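# Lower the held gear onto its shaft, meshed

## Task

The left gripper starts out holding a gear a little above the end of a shaft. Slide the gear onto the shaft until it is fully seated and sits square (not tilted) on it, with its teeth engaged with both neighbouring gears. Forcing or wedging it too hard counts as a failure.

## Robot and tools

Robot: two arms, left_arm and right_arm, each with six revolute joints and a parallel two-finger gripper. In every row and every per-joint list the order is waist, shoulder, elbow, wrist pitch, wrist yaw, wrist roll, then that arm's gripper. Stated joint ranges (rad): waist -2.618 to 3.054, shoulder 0.000 to 3.142, elbow 0.000 to 3.142, wrist pitch -1.571 to 1.571, wrist yaw -1.571 to 1.571, wrist roll -2.094 to 2.094. The true ends may differ by up to 0.059 rad; a target beyond that margin (and further out than the current angle) is refused, and one past the real end is clipped, reported as "joint sent to its limit".

Frames: the scene frame has its origin at table-top height midway between the nominal bases, +z up, +x forward over the table, +y toward left_arm. Each arm reports end_effector_position (m) and end_effector_quat_wxyz in its own base frame; left base sits near (-0.002, +0.346, -0.010), right near (+0.001, -0.273, -0.005), both almost level. The reported point lies between the finger pads, just behind the tips; fingers point along gripper +z and open along gripper y. Reported hand pose can be off by a few cm. Fixed camera cam_low and the table use the scene frame; wrist cameras cam_left_wrist and cam_right_wrist use their arm's base frame.

Command row: always 14 plain numbers in one flat list covering both arms: left arm's 6 absolute joint angles (rad) plus its opening, then the right arm's 6 angles plus opening. These are absolute joint targets, not offsets. Opening is on -1 (closed) to +1 (fully open); pad gap roughly 87 mm at +1, 69 at +0.5, 43 at 0, 18 at -0.5, 0 at -1. To keep the gear held, keep commanding the left opening about 0.04 below the grip_measured value read when it first touched; never raise it while over the shaft until the gear is seated. To leave an arm unchanged, resend its current "Joint targets" and its current opening (0 is a real command).

Tools:
- execute_actions(actions, cameras): actions is a list of up to 15 actions; each action is a list of up to 15 rows (one per 1/30 s step), the last row held to fill 15 steps. Empty list returns state plus all camera images. cameras: list of names, ["all"], or [].
- move(target, speed, blend, opening_speed, blocking, cameras): target is one 14-number row or a list of up to 15 rows; joints are interpolated together toward them. speed (rad/s, 0.01 to 12.57, default 0.5) caps the fastest joint; may be one value per target. blend (rad) rounds intermediate corners; 0 stops at each. opening_speed (≥0.2 per s) ramps the fingers. blocking=false returns early while motion continues. Result adds a "move:" line: done, off_target (rested over 0.035 rad from target), moving, held, fault; limits=held means steps were withheld.
- wait(seconds 0 to 10): lets time pass holding commands.
- stop(): brakes a running move.
- zoom_image(camera, region [x0,y0,x1,y1] pixels, max 504x504): enlarges part of the latest image of cam_low, cam_left_wrist or cam_right_wrist.
- read_manual(section="licences"): licence text only.
- finished_scene(scene): ends the scene (1 to 3); irreversible; after ending scene 1 make no further call in that reply.

Results: Joint positions (rad, gripper last on 0 closed to 1 open), Joint velocities (may say "within noise"), Joint targets (what joints are currently driven toward), Tool commands, grip_measured, Joint torques (includes arm weight; positive toward larger angle; first three wrap at ±28 N m), motor temperatures, and warnings such as "joint command not followed" (clearance check altered targets), MOTOR HOT (75 °C) or OVER-TEMPERATURE FAULT (90 °C folds the arm away).

Motion limits: per step each joint target may lead its measured angle by at most 0.339 rad (first three joints) or 2.2 (wrist joints); targets that would jump the gripper over 200 mm are scaled back. Friction and load can leave joints short, and tiny changes may not move at all.

Suggested order: look with an empty execute_actions call and zoom to see the gear, shaft and the two neighbour gears; align the gear's bore over the shaft tip and level its face; lower it slowly in small steps along the shaft axis, checking images and torques; twist the wrist roll slightly if the teeth do not engage rather than pushing; once it sits fully down, open the gripper gently and lift clear, then check it stayed seated before finished_scene.

Avoid: forcing the gear down or jamming it at a tilt, fast contact, dropping or releasing the gear while it moves, knocking parts off the table, hitting the bar, plate and rail near the bases, letting the arms or their wrist-camera cables touch each other, gripping the other arm's fingers, and long outstretched holds that heat motors. Loose objects may occasionally get nudged by the environment.

Each tool is called by a JSON object that holds its "name" and its "arguments".

## Session

{"name": "execute_actions", "arguments": {"actions": [], "cameras": ["cam_left_wrist","cam_low"]}}

{"name": "zoom_image", "arguments": {"camera": "cam_low", "region": [301, 140, 401, 240]}}

{"name": "zoom_image", "arguments": {"camera": "cam_left_wrist", "region": [200, 0, 560, 320]}}

Scene clock: 0.00 s.
left_arm: end_effector_position=(+0.2812, -0.1467, +0.1214) grip_measured=-0.521 end_effector_quat_wxyz=(-0.005, +0.857, +0.516, +0.004) | right_arm: end_effector_position=(+0.3825, +0.0000, +0.3604) grip_measured=+0.968 end_effector_quat_wxyz=(+0.707, +0.000, +0.707, +0.000)
Joint positions: left_arm=[-0.618 1.756 1.506 -1.326 -0.011 1.441 0.239] | right_arm=[0 1.047 1.047 0 0 0 0.984]
Joint velocities: within noise
Joint torques (N m): no reading
Motor temperatures (°C): left_arm=[25 29 30 24 22 24 25] | right_arm=[22 29 28 22 25 22 25]
Heat: left arm: 30 °C; right arm: 29 °C.
Joint targets: left_arm=[-0.618 1.747 1.512 -1.331 -0.014 1.441] | right_arm=[-0.001 1.048 1.056 0.003 0.001 0.000]
Tool commands: left_gripper/opening=-1.0 right_gripper/opening=+1.0
Images, in order (width x height): cam_low 672x504, cam_left_wrist 672x504.

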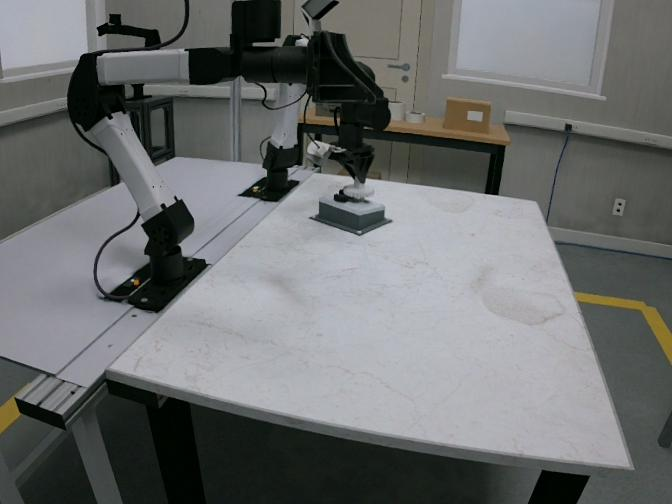

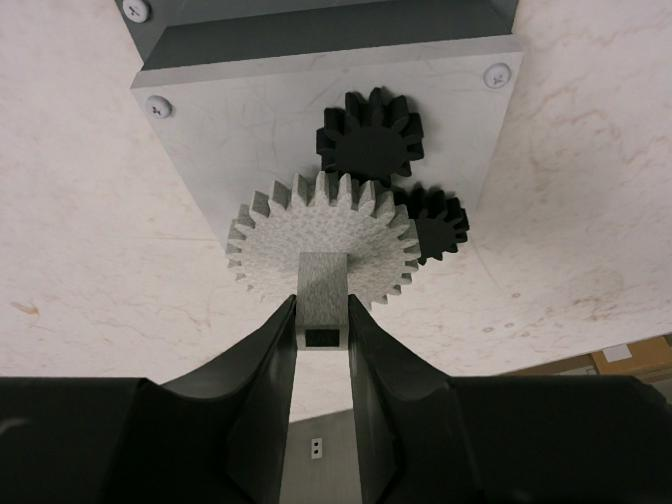

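Scaled by 5.040 from the camera's 672x504 image, which has a finer 960x720 frame.

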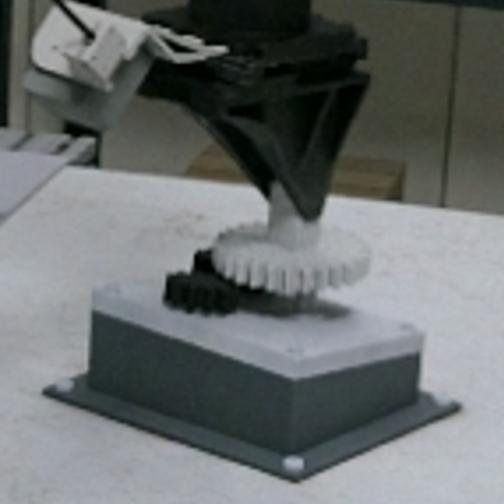

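Scaled by 1.400 from the camera's 672x504 image, which has a finer 960x720 frame.

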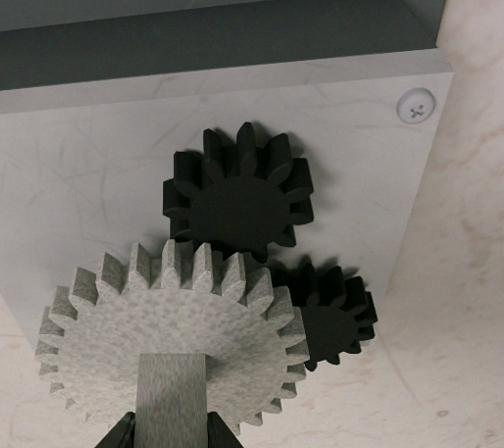

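{"name": "move", "arguments": {"target": [-0.525,1.764,1.735,-1.529,-0.014,1.441,-1,0,1.047,1.047,0,0,0,1], "speed": 0.4, "cameras": ["cam_left_wrist","cam_low"]}}

{"name": "zoom_image", "arguments": {"camera": "cam_left_wrist", "region": [220, 0, 540, 180]}}

{"name": "zoom_image", "arguments": {"camera": "cam_low", "region": [321, 160, 391, 230]}}

{"name": "move", "arguments": {"target": [-0.605,1.764,1.735,-1.529,-0.014,1.441,-1,0,1.047,1.047,0,0,0,1], "speed": 0.4, "cameras": ["cam_left_wrist"]}}

{"name": "zoom_image", "arguments": {"camera": "cam_left_wrist", "region": [150, 0, 500, 200]}}

{"name": "zoom_image", "arguments": {"camera": "cam_left_wrist", "region": [330, 30, 450, 190]}}

{"name": "move", "arguments": {"target": [-0.690,1.764,1.735,-1.529,-0.014,1.441,-1,0,1.047,1.047,0,0,0,1], "speed": 0.4, "cameras": ["cam_left_wrist"]}}

{"name": "zoom_image", "arguments": {"camera": "cam_left_wrist", "region": [120, 20, 520, 260]}}

{"name": "zoom_image", "arguments": {"camera": "cam_left_wrist", "region": [300, 70, 440, 230]}}

Scene clock: 1.67 s.
left_arm: end_effector_position=(+0.2943, -0.1222, +0.1742) grip_measured=-0.521 end_effector_quat_wxyz=(+0.007, +0.833, +0.553, +0.009) | right_arm: end_effector_position=(+0.3825, +0.0000, +0.3604) grip_measured=+0.968 end_effector_quat_wxyz=(+0.707, +0.000, +0.707, +0.000)
Joint positions: left_arm=[-0.53 1.756 1.717 -1.511 -0.011 1.441 0.239] | right_arm=[0 1.047 1.047 0 0 0 0.984]
Joint torques (N m): left_arm=[0.47 -6.74 6.67 0.33 -0.05 -0.04] | right_arm=[-0.18 -2.37 7.21 1.81 -0.03 -0.01]
Heat: left arm: 30 °C; right arm: 29 °C.
Joint targets: left_arm=[-0.525 1.764 1.735 -1.529 -0.014 1.441] | right_arm=[0.000 1.047 1.047 0.000 0.000 0.000]
move: done
camera_calibration:
cam_left_wrist: T_world_to_cam=[[-0.926945, 0.373929, -0.0308164, 0.317838], [0.209344, 0.583609, 0.784587, -0.10696], [0.311365, 0.720817, -0.619253, 0.248363], [0, 0, 0, 1]] pos_world=[0.239678, -0.23545, 0.247513]
Images, in order (width x height): cam_low 672x504, cam_left_wrist 672x504.

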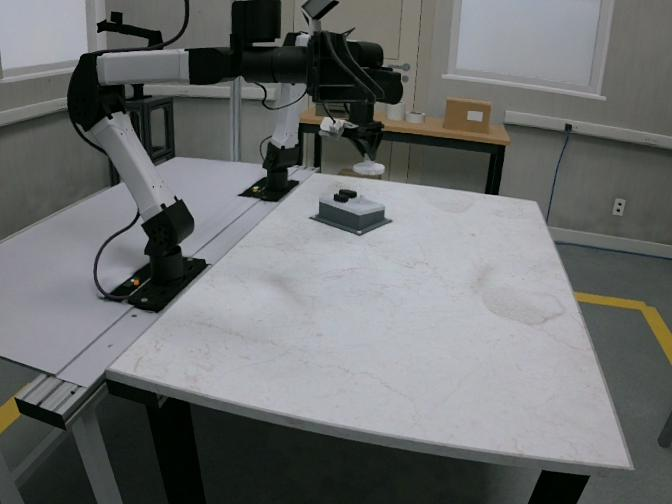

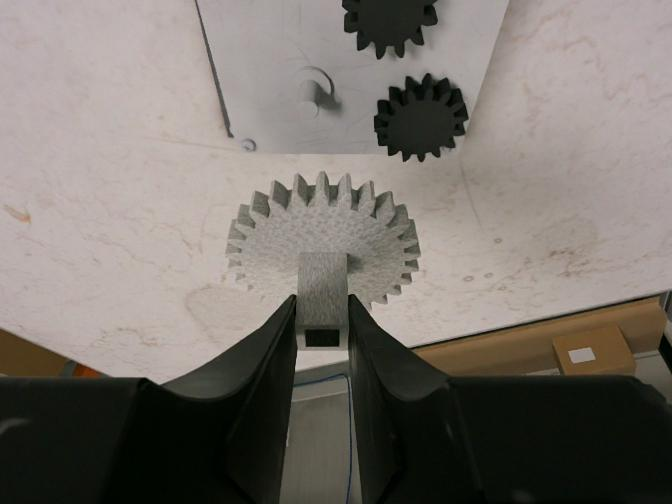

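Scaled by 1.575 from the camera's 672x504 image, which has a finer 960x720 frame.

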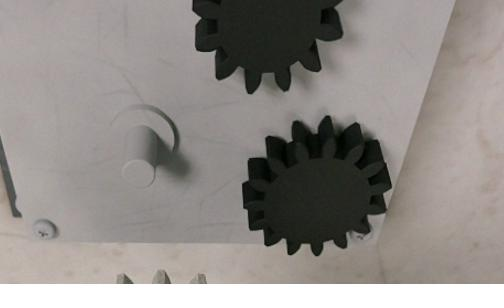

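Scaled by 7.200 from the camera's 672x504 image, which has a finer 960x720 frame.

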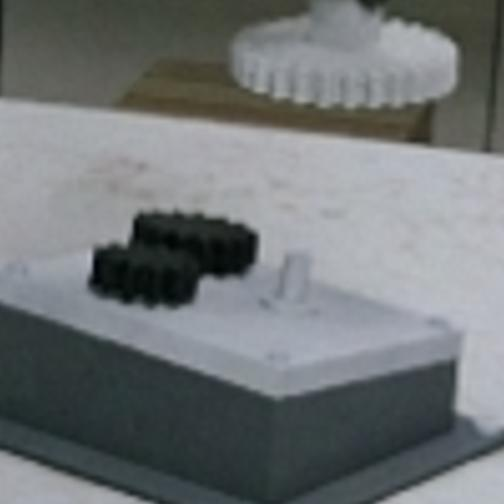

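Scene clock: 2.43 s.
left_arm: end_effector_position=(+0.2846, -0.1430, +0.1742) grip_measured=-0.521 end_effector_quat_wxyz=(+0.007, +0.853, +0.522, +0.009) | right_arm: end_effector_position=(+0.3825, +0.0000, +0.3604) grip_measured=+0.968 end_effector_quat_wxyz=(+0.707, +0.000, +0.707, +0.000)
Joint positions: left_arm=[-0.602 1.756 1.717 -1.511 -0.011 1.441 0.239] | right_arm=[0 1.047 1.047 0 0 0 0.984]
Joint torques (N m): left_arm=[-0.24 -6.74 6.67 0.33 -0.04 -0.04] | right_arm=[-0.2 -2.37 7.21 1.81 -0.04 -0.01]
Heat: left arm: 30 °C; right arm: 29 °C.
Joint targets: left_arm=[-0.605 1.764 1.735 -1.529 -0.014 1.441] | right_arm=[0.000 1.047 1.047 0.000 0.000 0.000]
move: done
camera_calibration:
cam_left_wrist: T_world_to_cam=[[-0.897609, 0.439742, -0.0304214, 0.31763], [0.251103, 0.566837, 0.784629, -0.107017], [0.362278, 0.696651, -0.619219, 0.24835], [0, 0, 0, 1]] pos_world=[0.222008, -0.252027, 0.247414]
Images, in order (width x height): cam_left_wrist 672x504.

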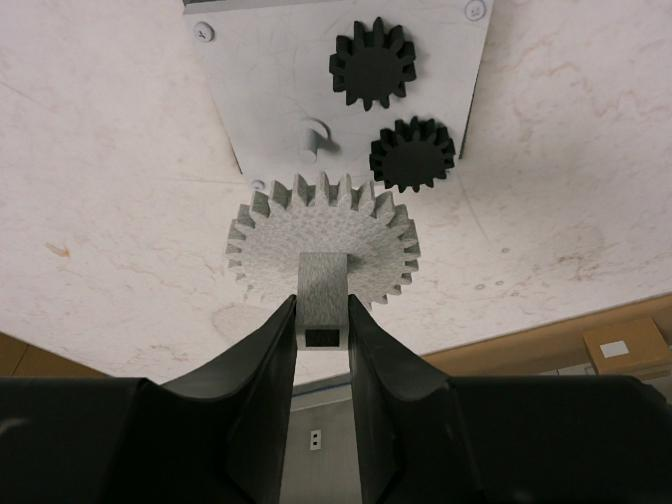

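Scaled by 1.440 from the camera's 672x504 image, which has a finer 960x720 frame.

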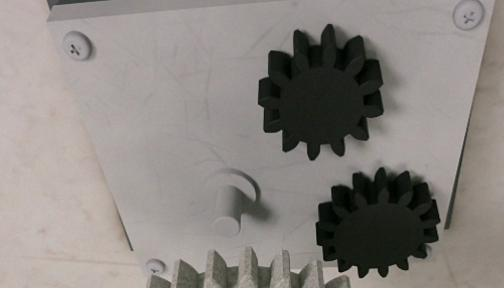

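Scaled by 3.150 from the camera's 672x504 image, which has a finer 960x720 frame.

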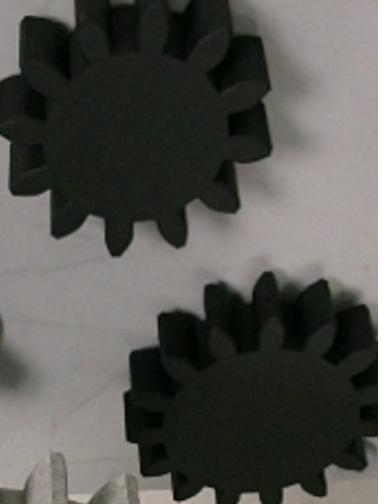

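Scene clock: 3.20 s.
left_arm: end_effector_position=(+0.2714, -0.1666, +0.1742) grip_measured=-0.521 end_effector_quat_wxyz=(+0.007, +0.874, +0.486, +0.009) | right_arm: end_effector_position=(+0.3825, +0.0000, +0.3604) grip_measured=+0.968 end_effector_quat_wxyz=(+0.707, +0.000, +0.707, +0.000)
Joint positions: left_arm=[-0.687 1.756 1.717 -1.511 -0.011 1.441 0.239] | right_arm=[0 1.047 1.047 0 0 0 0.984]
Joint torques (N m): left_arm=[-0.31 -6.75 6.67 0.33 -0.05 -0.04] | right_arm=[-0.2 -2.36 7.23 1.81 -0.04 -0.01]
Heat: left arm: 30 °C; right arm: 29 °C.
Joint targets: left_arm=[-0.690 1.764 1.735 -1.529 -0.014 1.441] | right_arm=[0.000 1.047 1.047 0.000 0.000 0.000]
move: done
camera_calibration:
cam_left_wrist: T_world_to_cam=[[-0.857034, 0.51438, -0.0300924, 0.317516], [0.298375, 0.543055, 0.784897, -0.10718], [0.420078, 0.663705, -0.618895, 0.248401], [0, 0, 0, 1]] pos_world=[0.199754, -0.269985, 0.247414]
Images, in order (width x height): cam_left_wrist 672x504.

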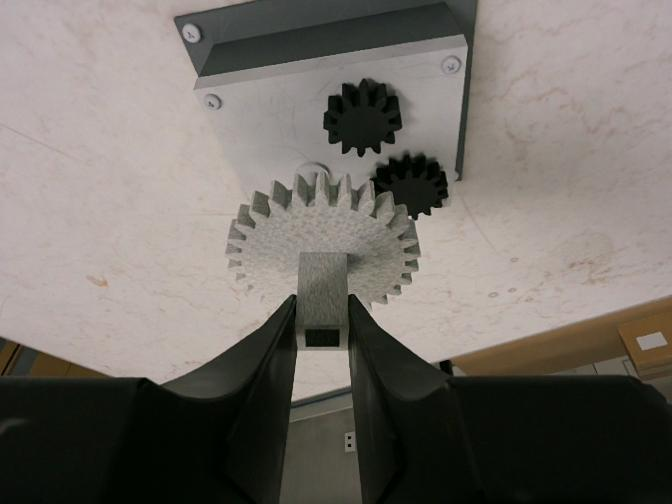

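Scaled by 1.260 from the camera's 672x504 image, which has a finer 960x720 frame.

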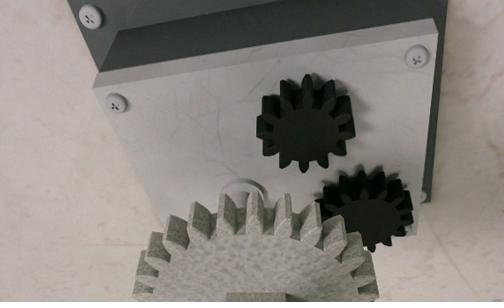

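Scaled by 3.150 from the camera's 672x504 image, which has a finer 960x720 frame.

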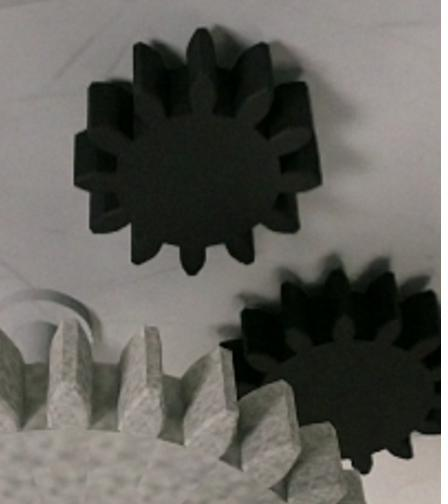

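{"name": "move", "arguments": {"target": [-0.445,1.764,1.735,-1.529,-0.014,1.441,-1,0,1.047,1.047,0,0,0,1], "speed": 0.4, "cameras": ["cam_left_wrist"]}}

{"name": "zoom_image", "arguments": {"camera": "cam_left_wrist", "region": [220, 0, 540, 160]}}

{"name": "zoom_image", "arguments": {"camera": "cam_left_wrist", "region": [380, 20, 480, 140]}}

{"name": "move", "arguments": {"target": [-0.610,1.764,1.735,-1.529,-0.014,1.441,-1,0,1.047,1.047,0,0,0,1], "speed": 0.4, "cameras": ["cam_left_wrist"]}}

{"name": "zoom_image", "arguments": {"camera": "cam_left_wrist", "region": [320, 10, 430, 120]}}

{"name": "zoom_image", "arguments": {"camera": "cam_left_wrist", "region": [360, 100, 470, 210]}}

{"name": "zoom_image", "arguments": {"camera": "cam_left_wrist", "region": [270, 100, 350, 180]}}

{"name": "zoom_image", "arguments": {"camera": "cam_left_wrist", "region": [160, 0, 300, 200]}}

{"name": "zoom_image", "arguments": {"camera": "cam_left_wrist", "region": [400, 0, 520, 200]}}

Scene clock: 6.63 s.
left_arm: end_effector_position=(+0.3032, -0.0975, +0.1742) grip_measured=-0.521 end_effector_quat_wxyz=(+0.006, +0.810, +0.587, +0.009) | right_arm: end_effector_position=(+0.3825, +0.0000, +0.3604) grip_measured=+0.968 end_effector_quat_wxyz=(+0.707, +0.000, +0.707, +0.000)
Joint positions: left_arm=[-0.447 1.756 1.717 -1.511 -0.011 1.441 0.239] | right_arm=[0 1.047 1.047 0 0 0 0.984]
Joint torques (N m): left_arm=[0.25 -6.75 6.68 0.33 -0.05 -0.04] | right_arm=[-0.2 -2.37 7.21 1.81 -0.03 -0.01]
Heat: left arm: 31 °C; right arm: 29 °C.
Joint targets: left_arm=[-0.445 1.764 1.735 -1.529 -0.014 1.441] | right_arm=[0.000 1.047 1.047 0.000 0.000 0.000]
move: done
camera_calibration:
cam_left_wrist: T_world_to_cam=[[-0.954587, 0.296417, -0.0299937, 0.317553], [0.161319, 0.598888, 0.784417, -0.107103], [0.250478, 0.743956, -0.619509, 0.248546], [0, 0, 0, 1]] pos_world=[0.258155, -0.214893, 0.247515]
Images, in order (width x height): cam_left_wrist 672x504.

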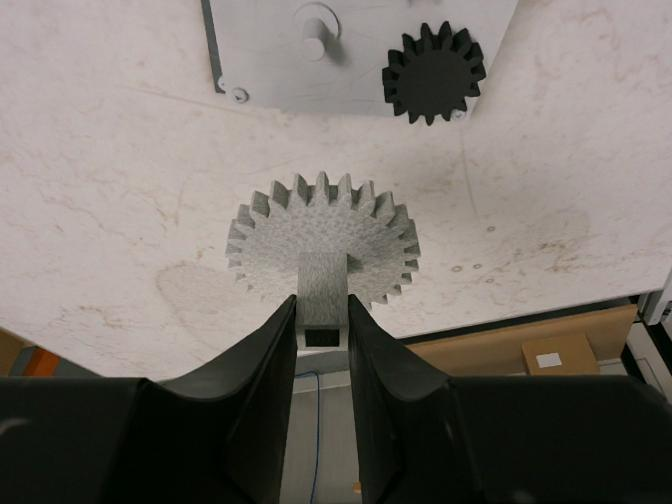

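Scaled by 1.575 from the camera's 672x504 image, which has a finer 960x720 frame.

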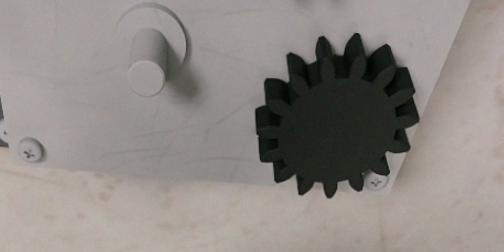

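Scaled by 4.200 from the camera's 672x504 image, which has a finer 960x720 frame.

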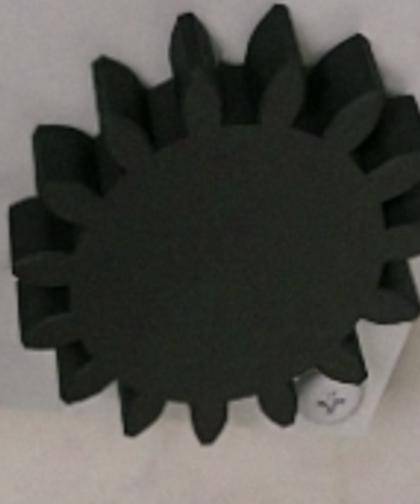

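Scene clock: 7.40 s.
left_arm: end_effector_position=(+0.2836, -0.1449, +0.1742) grip_measured=-0.521 end_effector_quat_wxyz=(+0.007, +0.854, +0.519, +0.009) | right_arm: end_effector_position=(+0.3825, +0.0000, +0.3604) grip_measured=+0.968 end_effector_quat_wxyz=(+0.707, +0.000, +0.707, +0.000)
Joint positions: left_arm=[-0.608 1.756 1.717 -1.511 -0.011 1.441 0.239] | right_arm=[0 1.047 1.047 0 0 0 0.984]
Joint torques (N m): left_arm=[-0.1 -6.72 6.67 0.33 -0.05 -0.04] | right_arm=[-0.2 -2.37 7.23 1.81 -0.04 -0.01]
Heat: left arm: 31 °C; right arm: 29 °C.
Joint targets: left_arm=[-0.610 1.764 1.735 -1.529 -0.014 1.441] | right_arm=[0.000 1.047 1.047 0.000 0.000 0.000]
move: done
camera_calibration:
cam_left_wrist: T_world_to_cam=[[-0.894595, 0.445867, -0.0300596, 0.317471], [0.255217, 0.564972, 0.784647, -0.107106], [0.366831, 0.694269, -0.619213, 0.24843], [0, 0, 0, 1]] pos_world=[0.220211, -0.253515, 0.247415]
Images, in order (width x height): cam_left_wrist 672x504.

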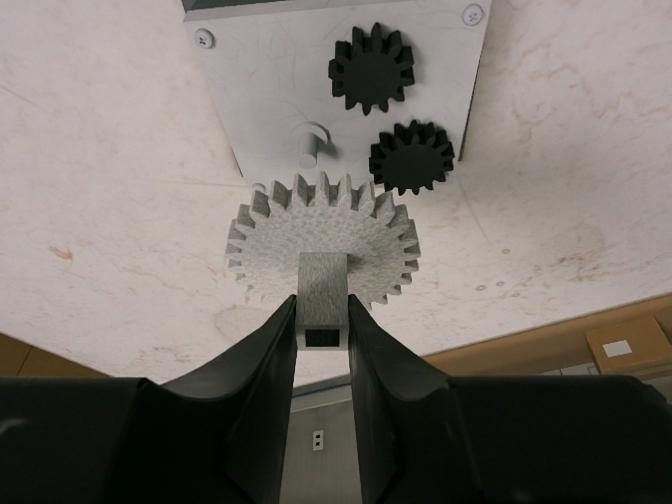

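Scaled by 4.582 from the camera's 672x504 image, which has a finer 960x720 frame.

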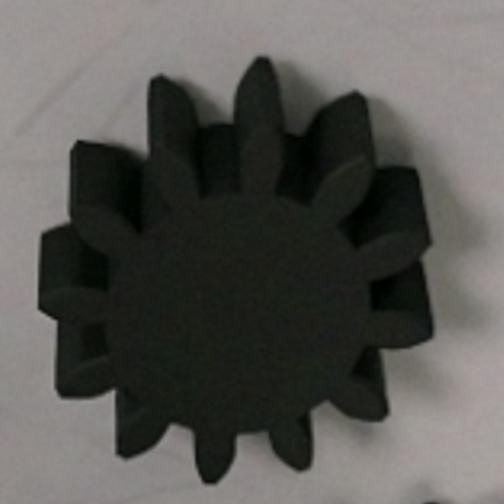

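Scaled by 4.582 from the camera's 672x504 image, which has a finer 960x720 frame.

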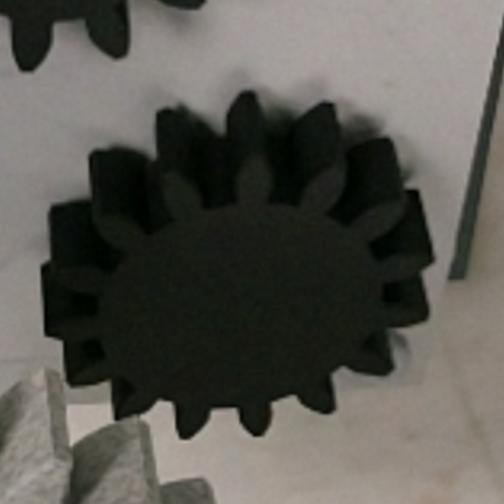

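Scaled by 6.300 from the camera's 672x504 image, which has a finer 960x720 frame.

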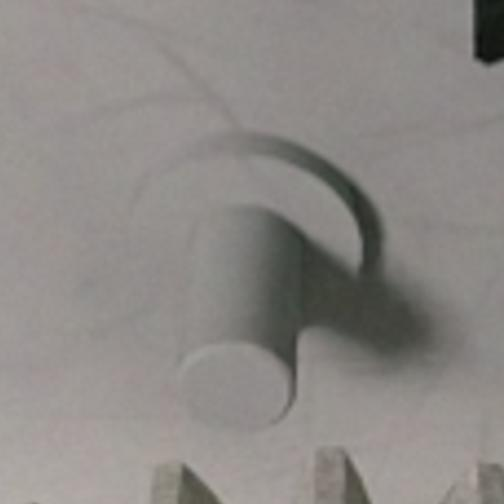

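Scaled by 2.520 from the camera's 672x504 image, which has a finer 960x720 frame.

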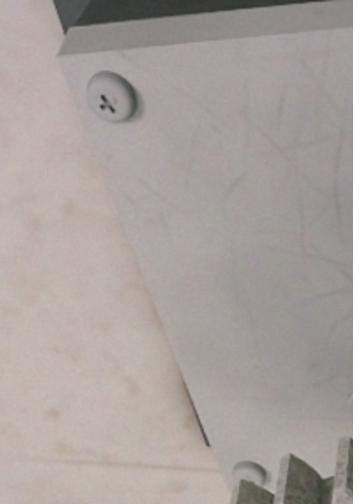

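Scaled by 2.520 from the camera's 672x504 image, which has a finer 960x720 frame.

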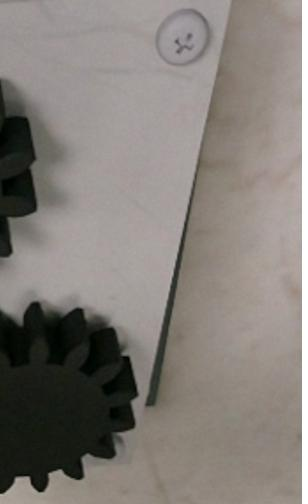

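{"name": "execute_actions", "arguments": {"actions": [], "cameras": ["cam_low","cam_left_wrist"]}}

{"name": "zoom_image", "arguments": {"camera": "cam_low", "region": [130, 150, 290, 270]}}

{"name": "zoom_image", "arguments": {"camera": "cam_left_wrist", "region": [180, 0, 500, 240]}}

Scene clock: 13.83 s.
left_arm: end_effector_position=(+0.2836, -0.1449, +0.1742) grip_measured=-0.521 end_effector_quat_wxyz=(+0.007, +0.854, +0.519, +0.009) | right_arm: end_effector_position=(+0.3825, +0.0000, +0.3604) grip_measured=+0.968 end_effector_quat_wxyz=(+0.707, +0.000, +0.707, +0.000)
Joint positions: left_arm=[-0.608 1.756 1.717 -1.511 -0.011 1.441 0.239] | right_arm=[0 1.047 1.047 0 0 0 0.984]
Joint velocities: within noise
Joint torques (N m): left_arm=[-0.12 -6.75 6.68 0.33 -0.05 -0.03] | right_arm=[-0.2 -2.37 7.21 1.81 -0.04 -0.01]
Motor temperatures (°C): left_arm=[25 33 32 24 22 24 25] | right_arm=[22 29 30 27 25 22 25]
Heat: left arm: 33 °C; right arm: 30 °C.
Joint targets: left_arm=[-0.610 1.764 1.735 -1.529 -0.014 1.441] | right_arm=[0.000 1.047 1.047 0.000 0.000 0.000]
Tool commands: left_gripper/opening=-1.0 right_gripper/opening=+1.0
camera_calibration:
cam_left_wrist: T_world_to_cam=[[-0.894595, 0.445867, -0.0300596, 0.317471], [0.255217, 0.564972, 0.784647, -0.107106], [0.366831, 0.694269, -0.619213, 0.24843], [0, 0, 0, 1]] pos_world=[0.220211, -0.253515, 0.247415]
Images, in order (width x height): cam_low 672x504, cam_left_wrist 672x504.

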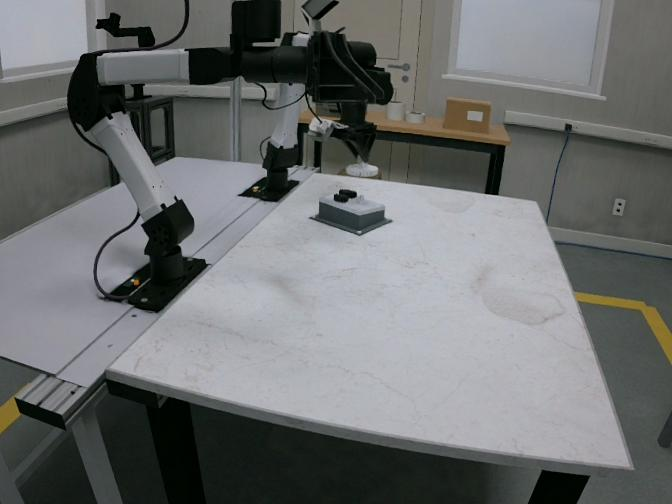

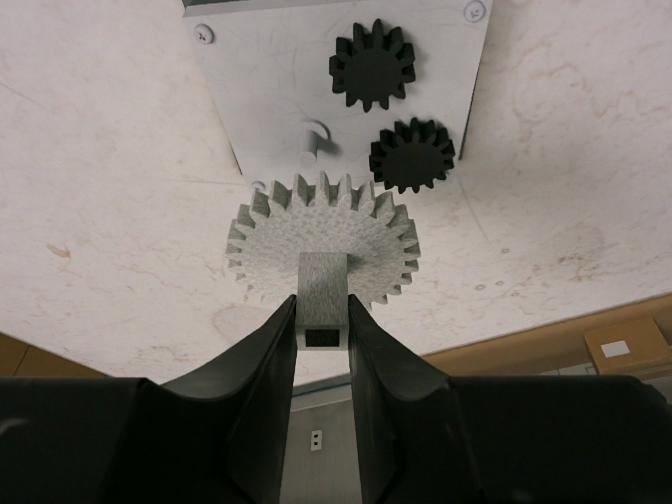

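Scaled by 3.150 from the camera's 672x504 image, which has a finer 960x720 frame.

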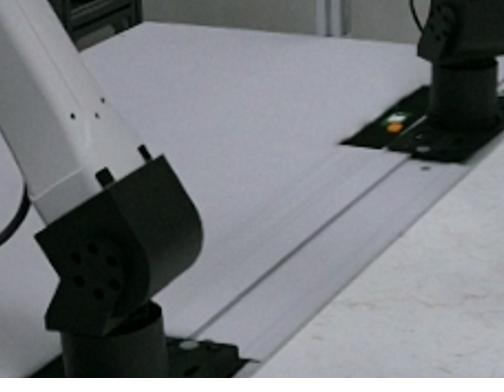

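Scaled by 1.575 from the camera's 672x504 image, which has a finer 960x720 frame.

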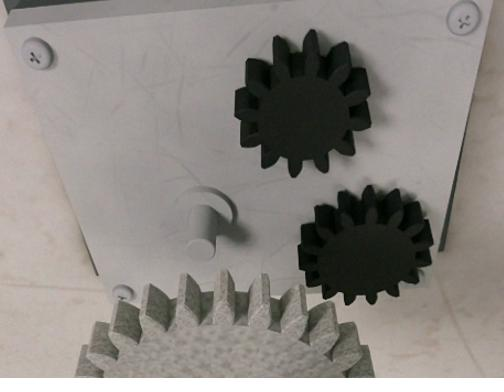

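{"name": "zoom_image", "arguments": {"camera": "cam_low", "region": [300, 150, 400, 240]}}

{"name": "zoom_image", "arguments": {"camera": "cam_low", "region": [314, 182, 390, 236]}}

{"name": "zoom_image", "arguments": {"camera": "cam_left_wrist", "region": [380, 130, 500, 220]}}

{"name": "zoom_image", "arguments": {"camera": "cam_left_wrist", "region": [240, 100, 360, 190]}}

Scaled by 5.040 from the camera's 672x504 image, which has a finer 960x720 frame.

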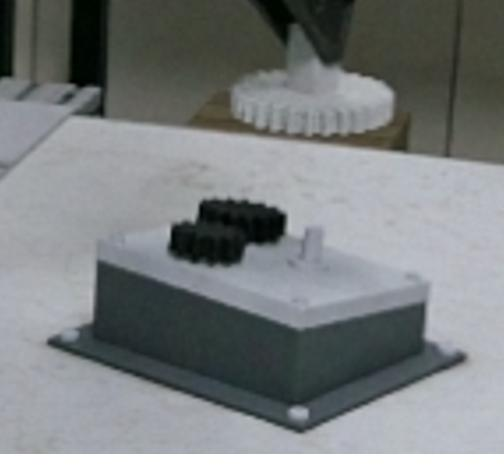

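Scaled by 6.632 from the camera's 672x504 image, which has a finer 960x720 frame.

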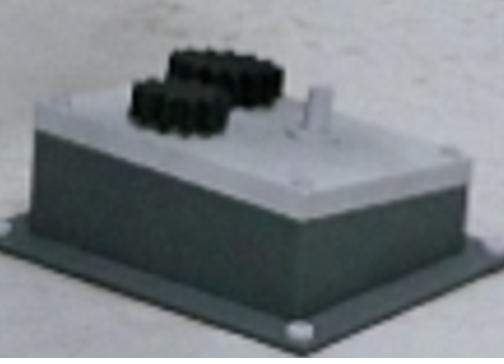

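Scaled by 4.200 from the camera's 672x504 image, which has a finer 960x720 frame.

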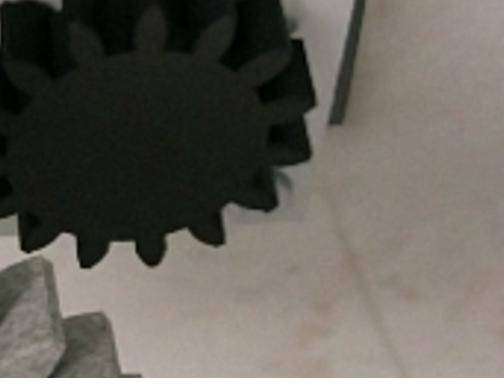

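Scaled by 4.200 from the camera's 672x504 image, which has a finer 960x720 frame.

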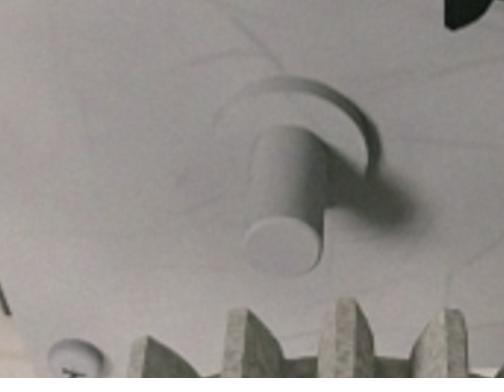

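{"name": "move", "arguments": {"target": [-0.838,1.697,1.505,-1.323,0.095,1.271,-1,0,1.047,1.047,0,0,0,1], "speed": 0.3, "cameras": ["cam_low","cam_left_wrist"]}}

{"name": "zoom_image", "arguments": {"camera": "cam_left_wrist", "region": [200, 60, 460, 260]}}

{"name": "zoom_image", "arguments": {"camera": "cam_low", "region": [300, 150, 400, 240]}}

Scene clock: 21.40 s.
left_arm: end_effector_position=(+0.2244, -0.2119, +0.1275) grip_measured=-0.521 end_effector_quat_wxyz=(+0.020, +0.871, +0.490, -0.041) | right_arm: end_effector_position=(+0.3825, +0.0000, +0.3604) grip_measured=+0.968 end_effector_quat_wxyz=(+0.707, +0.000, +0.707, +0.000)
Joint positions: left_arm=[-0.835 1.731 1.514 -1.332 0.088 1.281 0.239] | right_arm=[0 1.047 1.047 0 0 0 0.984]
Joint torques (N m): left_arm=[-0.21 -9.96 4.71 0.63 0.11 -0.14] | right_arm=[-0.2 -2.37 7.23 1.81 -0.04 0]
Heat: left arm: 34 °C; right arm: 31 °C.
Joint targets: left_arm=[-0.838 1.697 1.505 -1.323 0.095 1.271] | right_arm=[0.000 1.047 1.047 0.000 0.000 0.000]
move: done
camera_calibration:
cam_left_wrist: T_world_to_cam=[[-0.862987, 0.505219, -0.00256008, 0.295077], [0.348871, 0.599572, 0.720279, -0.0230354], [0.365434, 0.620699, -0.69368, 0.282044], [0, 0, 0, 1]] pos_world=[0.159615, -0.310332, 0.212996]
Images, in order (width x height): cam_low 672x504, cam_left_wrist 672x504.

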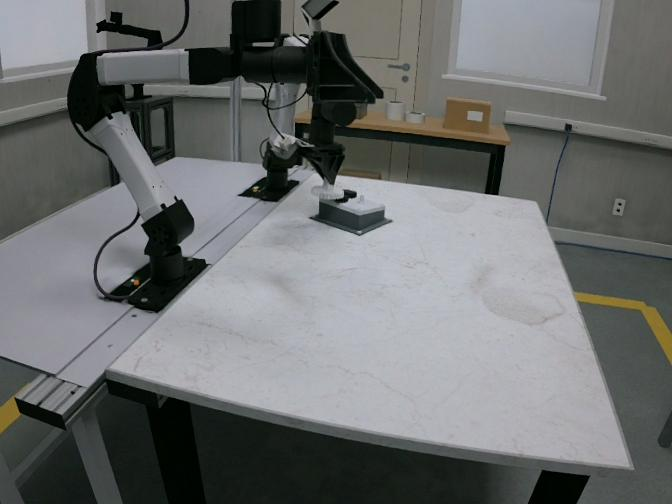

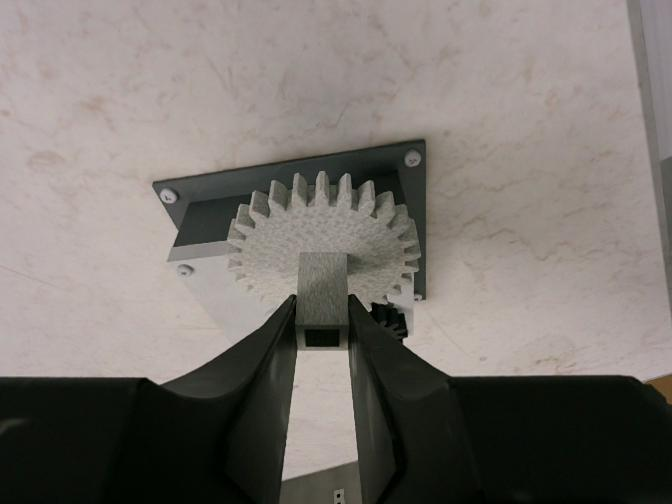

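Scaled by 1.938 from the camera's 672x504 image, which has a finer 960x720 frame.

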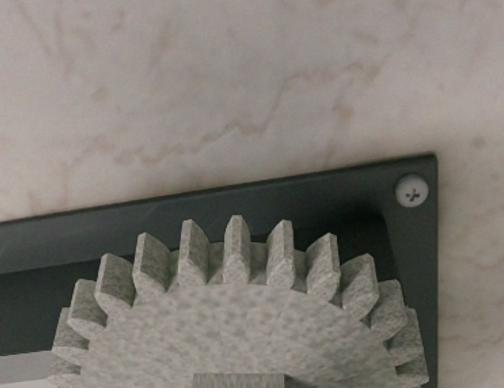

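Scaled by 5.040 from the camera's 672x504 image, which has a finer 960x720 frame.

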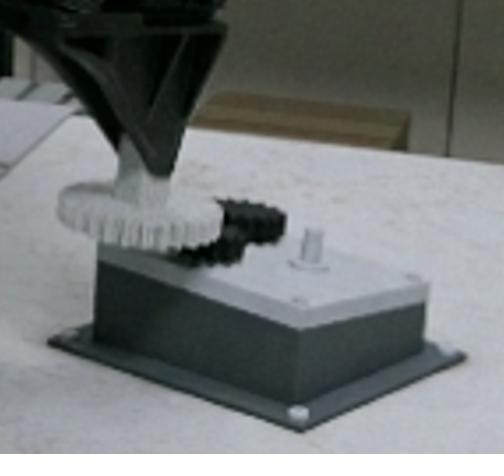

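{"name": "zoom_image", "arguments": {"camera": "cam_low", "region": [306, 178, 366, 218]}}

Scaled by 8.400 from the camera's 672x504 image, which has a finer 960x720 frame.

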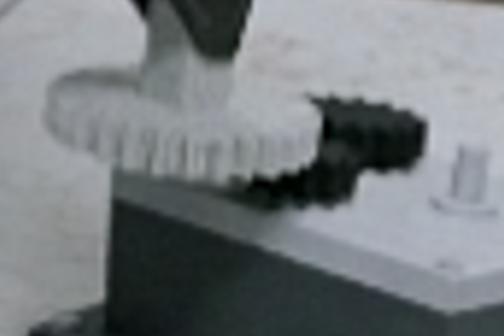

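{"name": "move", "arguments": {"target": [[-0.82,1.72,1.645,-1.44,0.095,1.30,-1,0,1.047,1.047,0,0,0,1],[-0.535,1.805,1.735,-1.50,0.100,1.515,-1,0,1.047,1.047,0,0,0,1],[-0.527,1.8066,1.645,-1.415,0.100,1.515,-1,0,1.047,1.047,0,0,0,1]], "speed": 0.35, "blend": 0.04, "cameras": ["cam_low","cam_left_wrist"]}}

{"name": "zoom_image", "arguments": {"camera": "cam_left_wrist", "region": [180, 60, 500, 260]}}

{"name": "zoom_image", "arguments": {"camera": "cam_low", "region": [320, 165, 392, 213]}}

Scene clock: 29.97 s.
left_arm: end_effector_position=(+0.2949, -0.1454, +0.1429) grip_measured=-0.521 end_effector_quat_wxyz=(+0.023, +0.851, +0.523, -0.040) | right_arm: end_effector_position=(+0.3825, +0.0000, +0.3604) grip_measured=+0.968 end_effector_quat_wxyz=(+0.707, +0.000, +0.707, +0.000)
Joint positions: left_arm=[-0.534 1.795 1.652 -1.424 0.093 1.504 0.239] | right_arm=[0 1.047 1.047 0 0 0 0.984]
Joint torques (N m): left_arm=[0.79 -6.79 4.77 0.56 0.11 0.08] | right_arm=[-0.18 -2.37 7.21 1.81 -0.04 0]
Heat: left arm: 37 °C; right arm: 31 °C.
Joint targets: left_arm=[-0.527 1.807 1.645 -1.415 0.100 1.515] | right_arm=[0.000 1.047 1.047 0.000 0.000 0.000]
move: done
camera_calibration:
cam_left_wrist: T_world_to_cam=[[-0.899901, 0.436071, -0.00453449, 0.323364], [0.30026, 0.627106, 0.718736, -0.0800334], [0.316264, 0.64543, -0.695268, 0.24394], [0, 0, 0, 1]] pos_world=[0.237876, -0.248267, 0.228593]
Images, in order (width x height): cam_low 672x504, cam_left_wrist 672x504.

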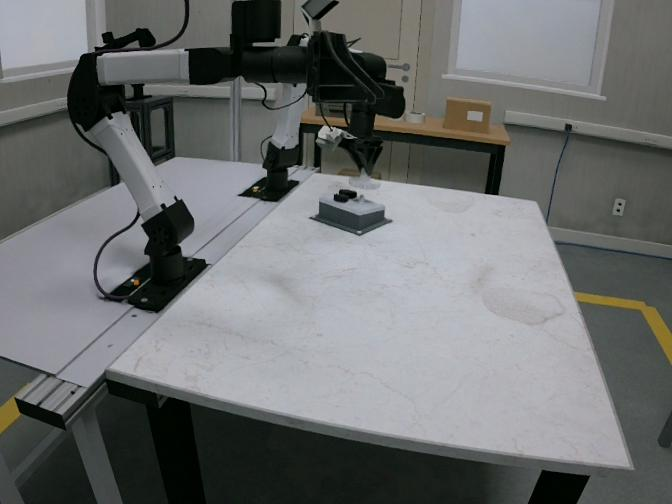

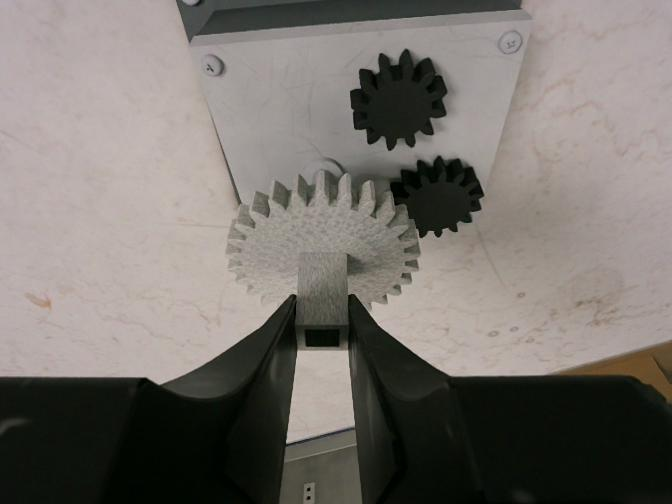

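Scaled by 1.575 from the camera's 672x504 image, which has a finer 960x720 frame.

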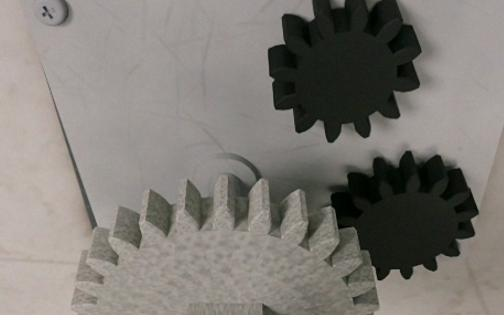

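Scaled by 7.000 from the camera's 672x504 image, which has a finer 960x720 frame.

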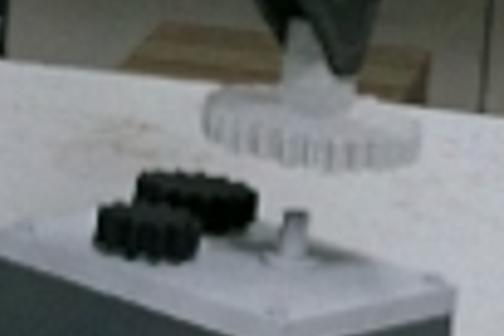

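{"name": "zoom_image", "arguments": {"camera": "cam_left_wrist", "region": [345, 40, 455, 160]}}

{"name": "zoom_image", "arguments": {"camera": "cam_left_wrist", "region": [380, 145, 490, 245]}}

Scaled by 4.200 from the camera's 672x504 image, which has a finer 960x720 frame.

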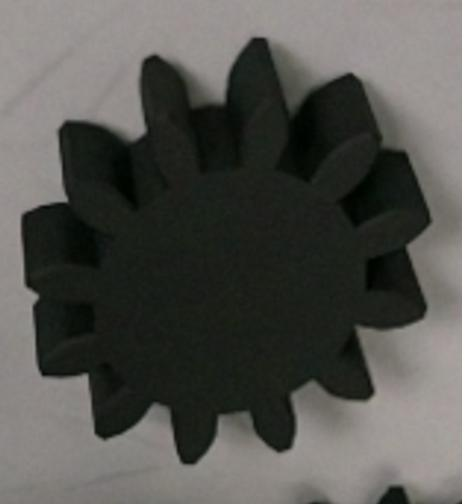

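Scaled by 4.582 from the camera's 672x504 image, which has a finer 960x720 frame.

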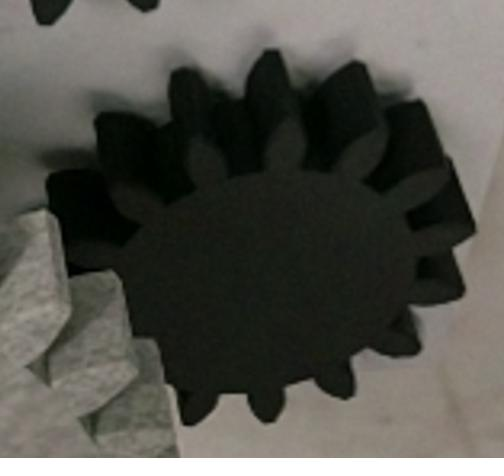

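{"name": "move", "arguments": {"target": [-0.849,1.699,1.499,-1.3065,0.096,1.248,-1,0,1.047,1.047,0,0,0,1], "speed": 0.3, "cameras": ["cam_low"]}}

{"name": "zoom_image", "arguments": {"camera": "cam_low", "region": [306, 178, 366, 218]}}

Scene clock: 33.83 s.
left_arm: end_effector_position=(+0.2225, -0.2167, +0.1255) grip_measured=-0.521 end_effector_quat_wxyz=(+0.025, +0.868, +0.495, -0.043) | right_arm: end_effector_position=(+0.3825, +0.0000, +0.3604) grip_measured=+0.968 end_effector_quat_wxyz=(+0.707, +0.000, +0.707, +0.000)
Joint positions: left_arm=[-0.846 1.732 1.508 -1.316 0.094 1.258 0.239] | right_arm=[0 1.047 1.047 0 0 0 0.984]
Joint torques (N m): left_arm=[-0.25 -9.96 4.68 0.63 0.06 -0.14] | right_arm=[-0.2 -2.37 7.21 1.81 -0.03 -0.01]
Heat: left arm: 37 °C; right arm: 32 °C.
Joint targets: left_arm=[-0.849 1.699 1.499 -1.307 0.096 1.248] | right_arm=[0.000 1.047 1.047 0.000 0.000 0.000]
move: done
Images, in order (width x height): cam_low 672x504.

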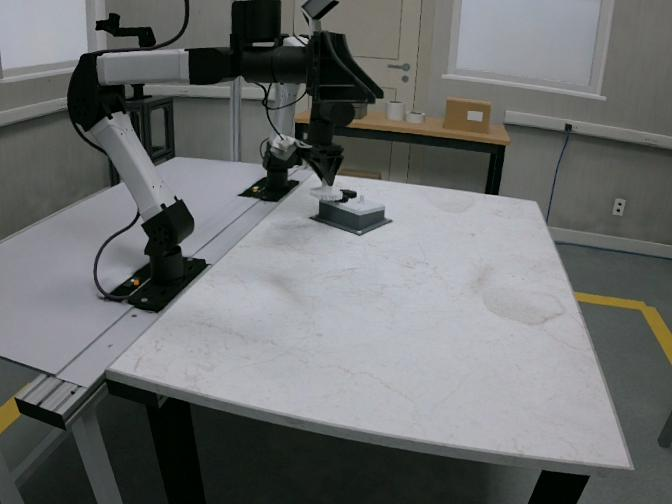

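Scaled by 8.400 from the camera's 672x504 image, which has a finer 960x720 frame.

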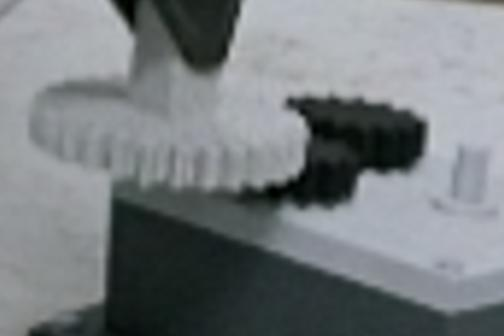

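{"name": "wait", "arguments": {"seconds": 0, "cameras": ["cam_left_wrist"]}}

{"name": "zoom_image", "arguments": {"camera": "cam_left_wrist", "region": [150, 160, 440, 360]}}

Scene clock: 34.50 s.
left_arm: end_effector_position=(+0.2226, -0.2167, +0.1255) grip_measured=-0.521 end_effector_quat_wxyz=(+0.025, +0.867, +0.495, -0.043) | right_arm: end_effector_position=(+0.3825, +0.0000, +0.3604) grip_measured=+0.968 end_effector_quat_wxyz=(+0.707, +0.000, +0.707, +0.000)
Joint positions: left_arm=[-0.846 1.732 1.508 -1.315 0.094 1.257 0.239] | right_arm=[0 1.047 1.047 0 0 0 0.984]
Joint torques (N m): left_arm=[-0.23 -9.96 4.7 0.63 0.06 -0.14] | right_arm=[-0.2 -2.39 7.21 1.81 -0.04 -0.01]
Heat: left arm: 37 °C; right arm: 32 °C.
Joint targets: left_arm=[-0.849 1.699 1.499 -1.306 0.096 1.248] | right_arm=[0.000 1.047 1.047 0.000 0.000 0.000]
Tool commands: left_gripper/opening=-1.0 right_gripper/opening=+1.0
camera_calibration:
cam_left_wrist: T_world_to_cam=[[-0.869375, 0.494083, -0.00831867, 0.295579], [0.340621, 0.611373, 0.714283, -0.01293], [0.358001, 0.618147, -0.699807, 0.286214], [0, 0, 0, 1]] pos_world=[0.158909, -0.315058, 0.211989]
Images, in order (width x height): cam_left_wrist 672x504.

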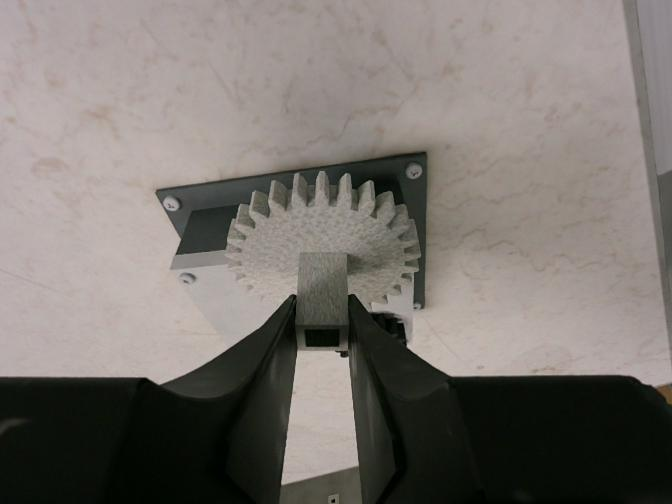

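Scaled by 1.738 from the camera's 672x504 image, which has a finer 960x720 frame.

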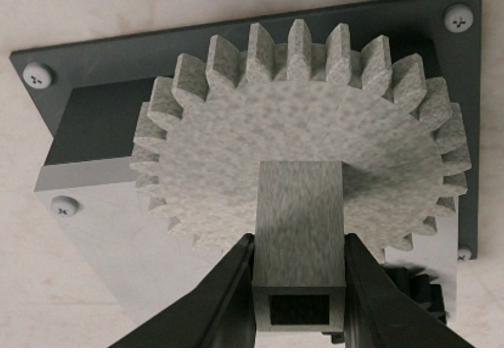

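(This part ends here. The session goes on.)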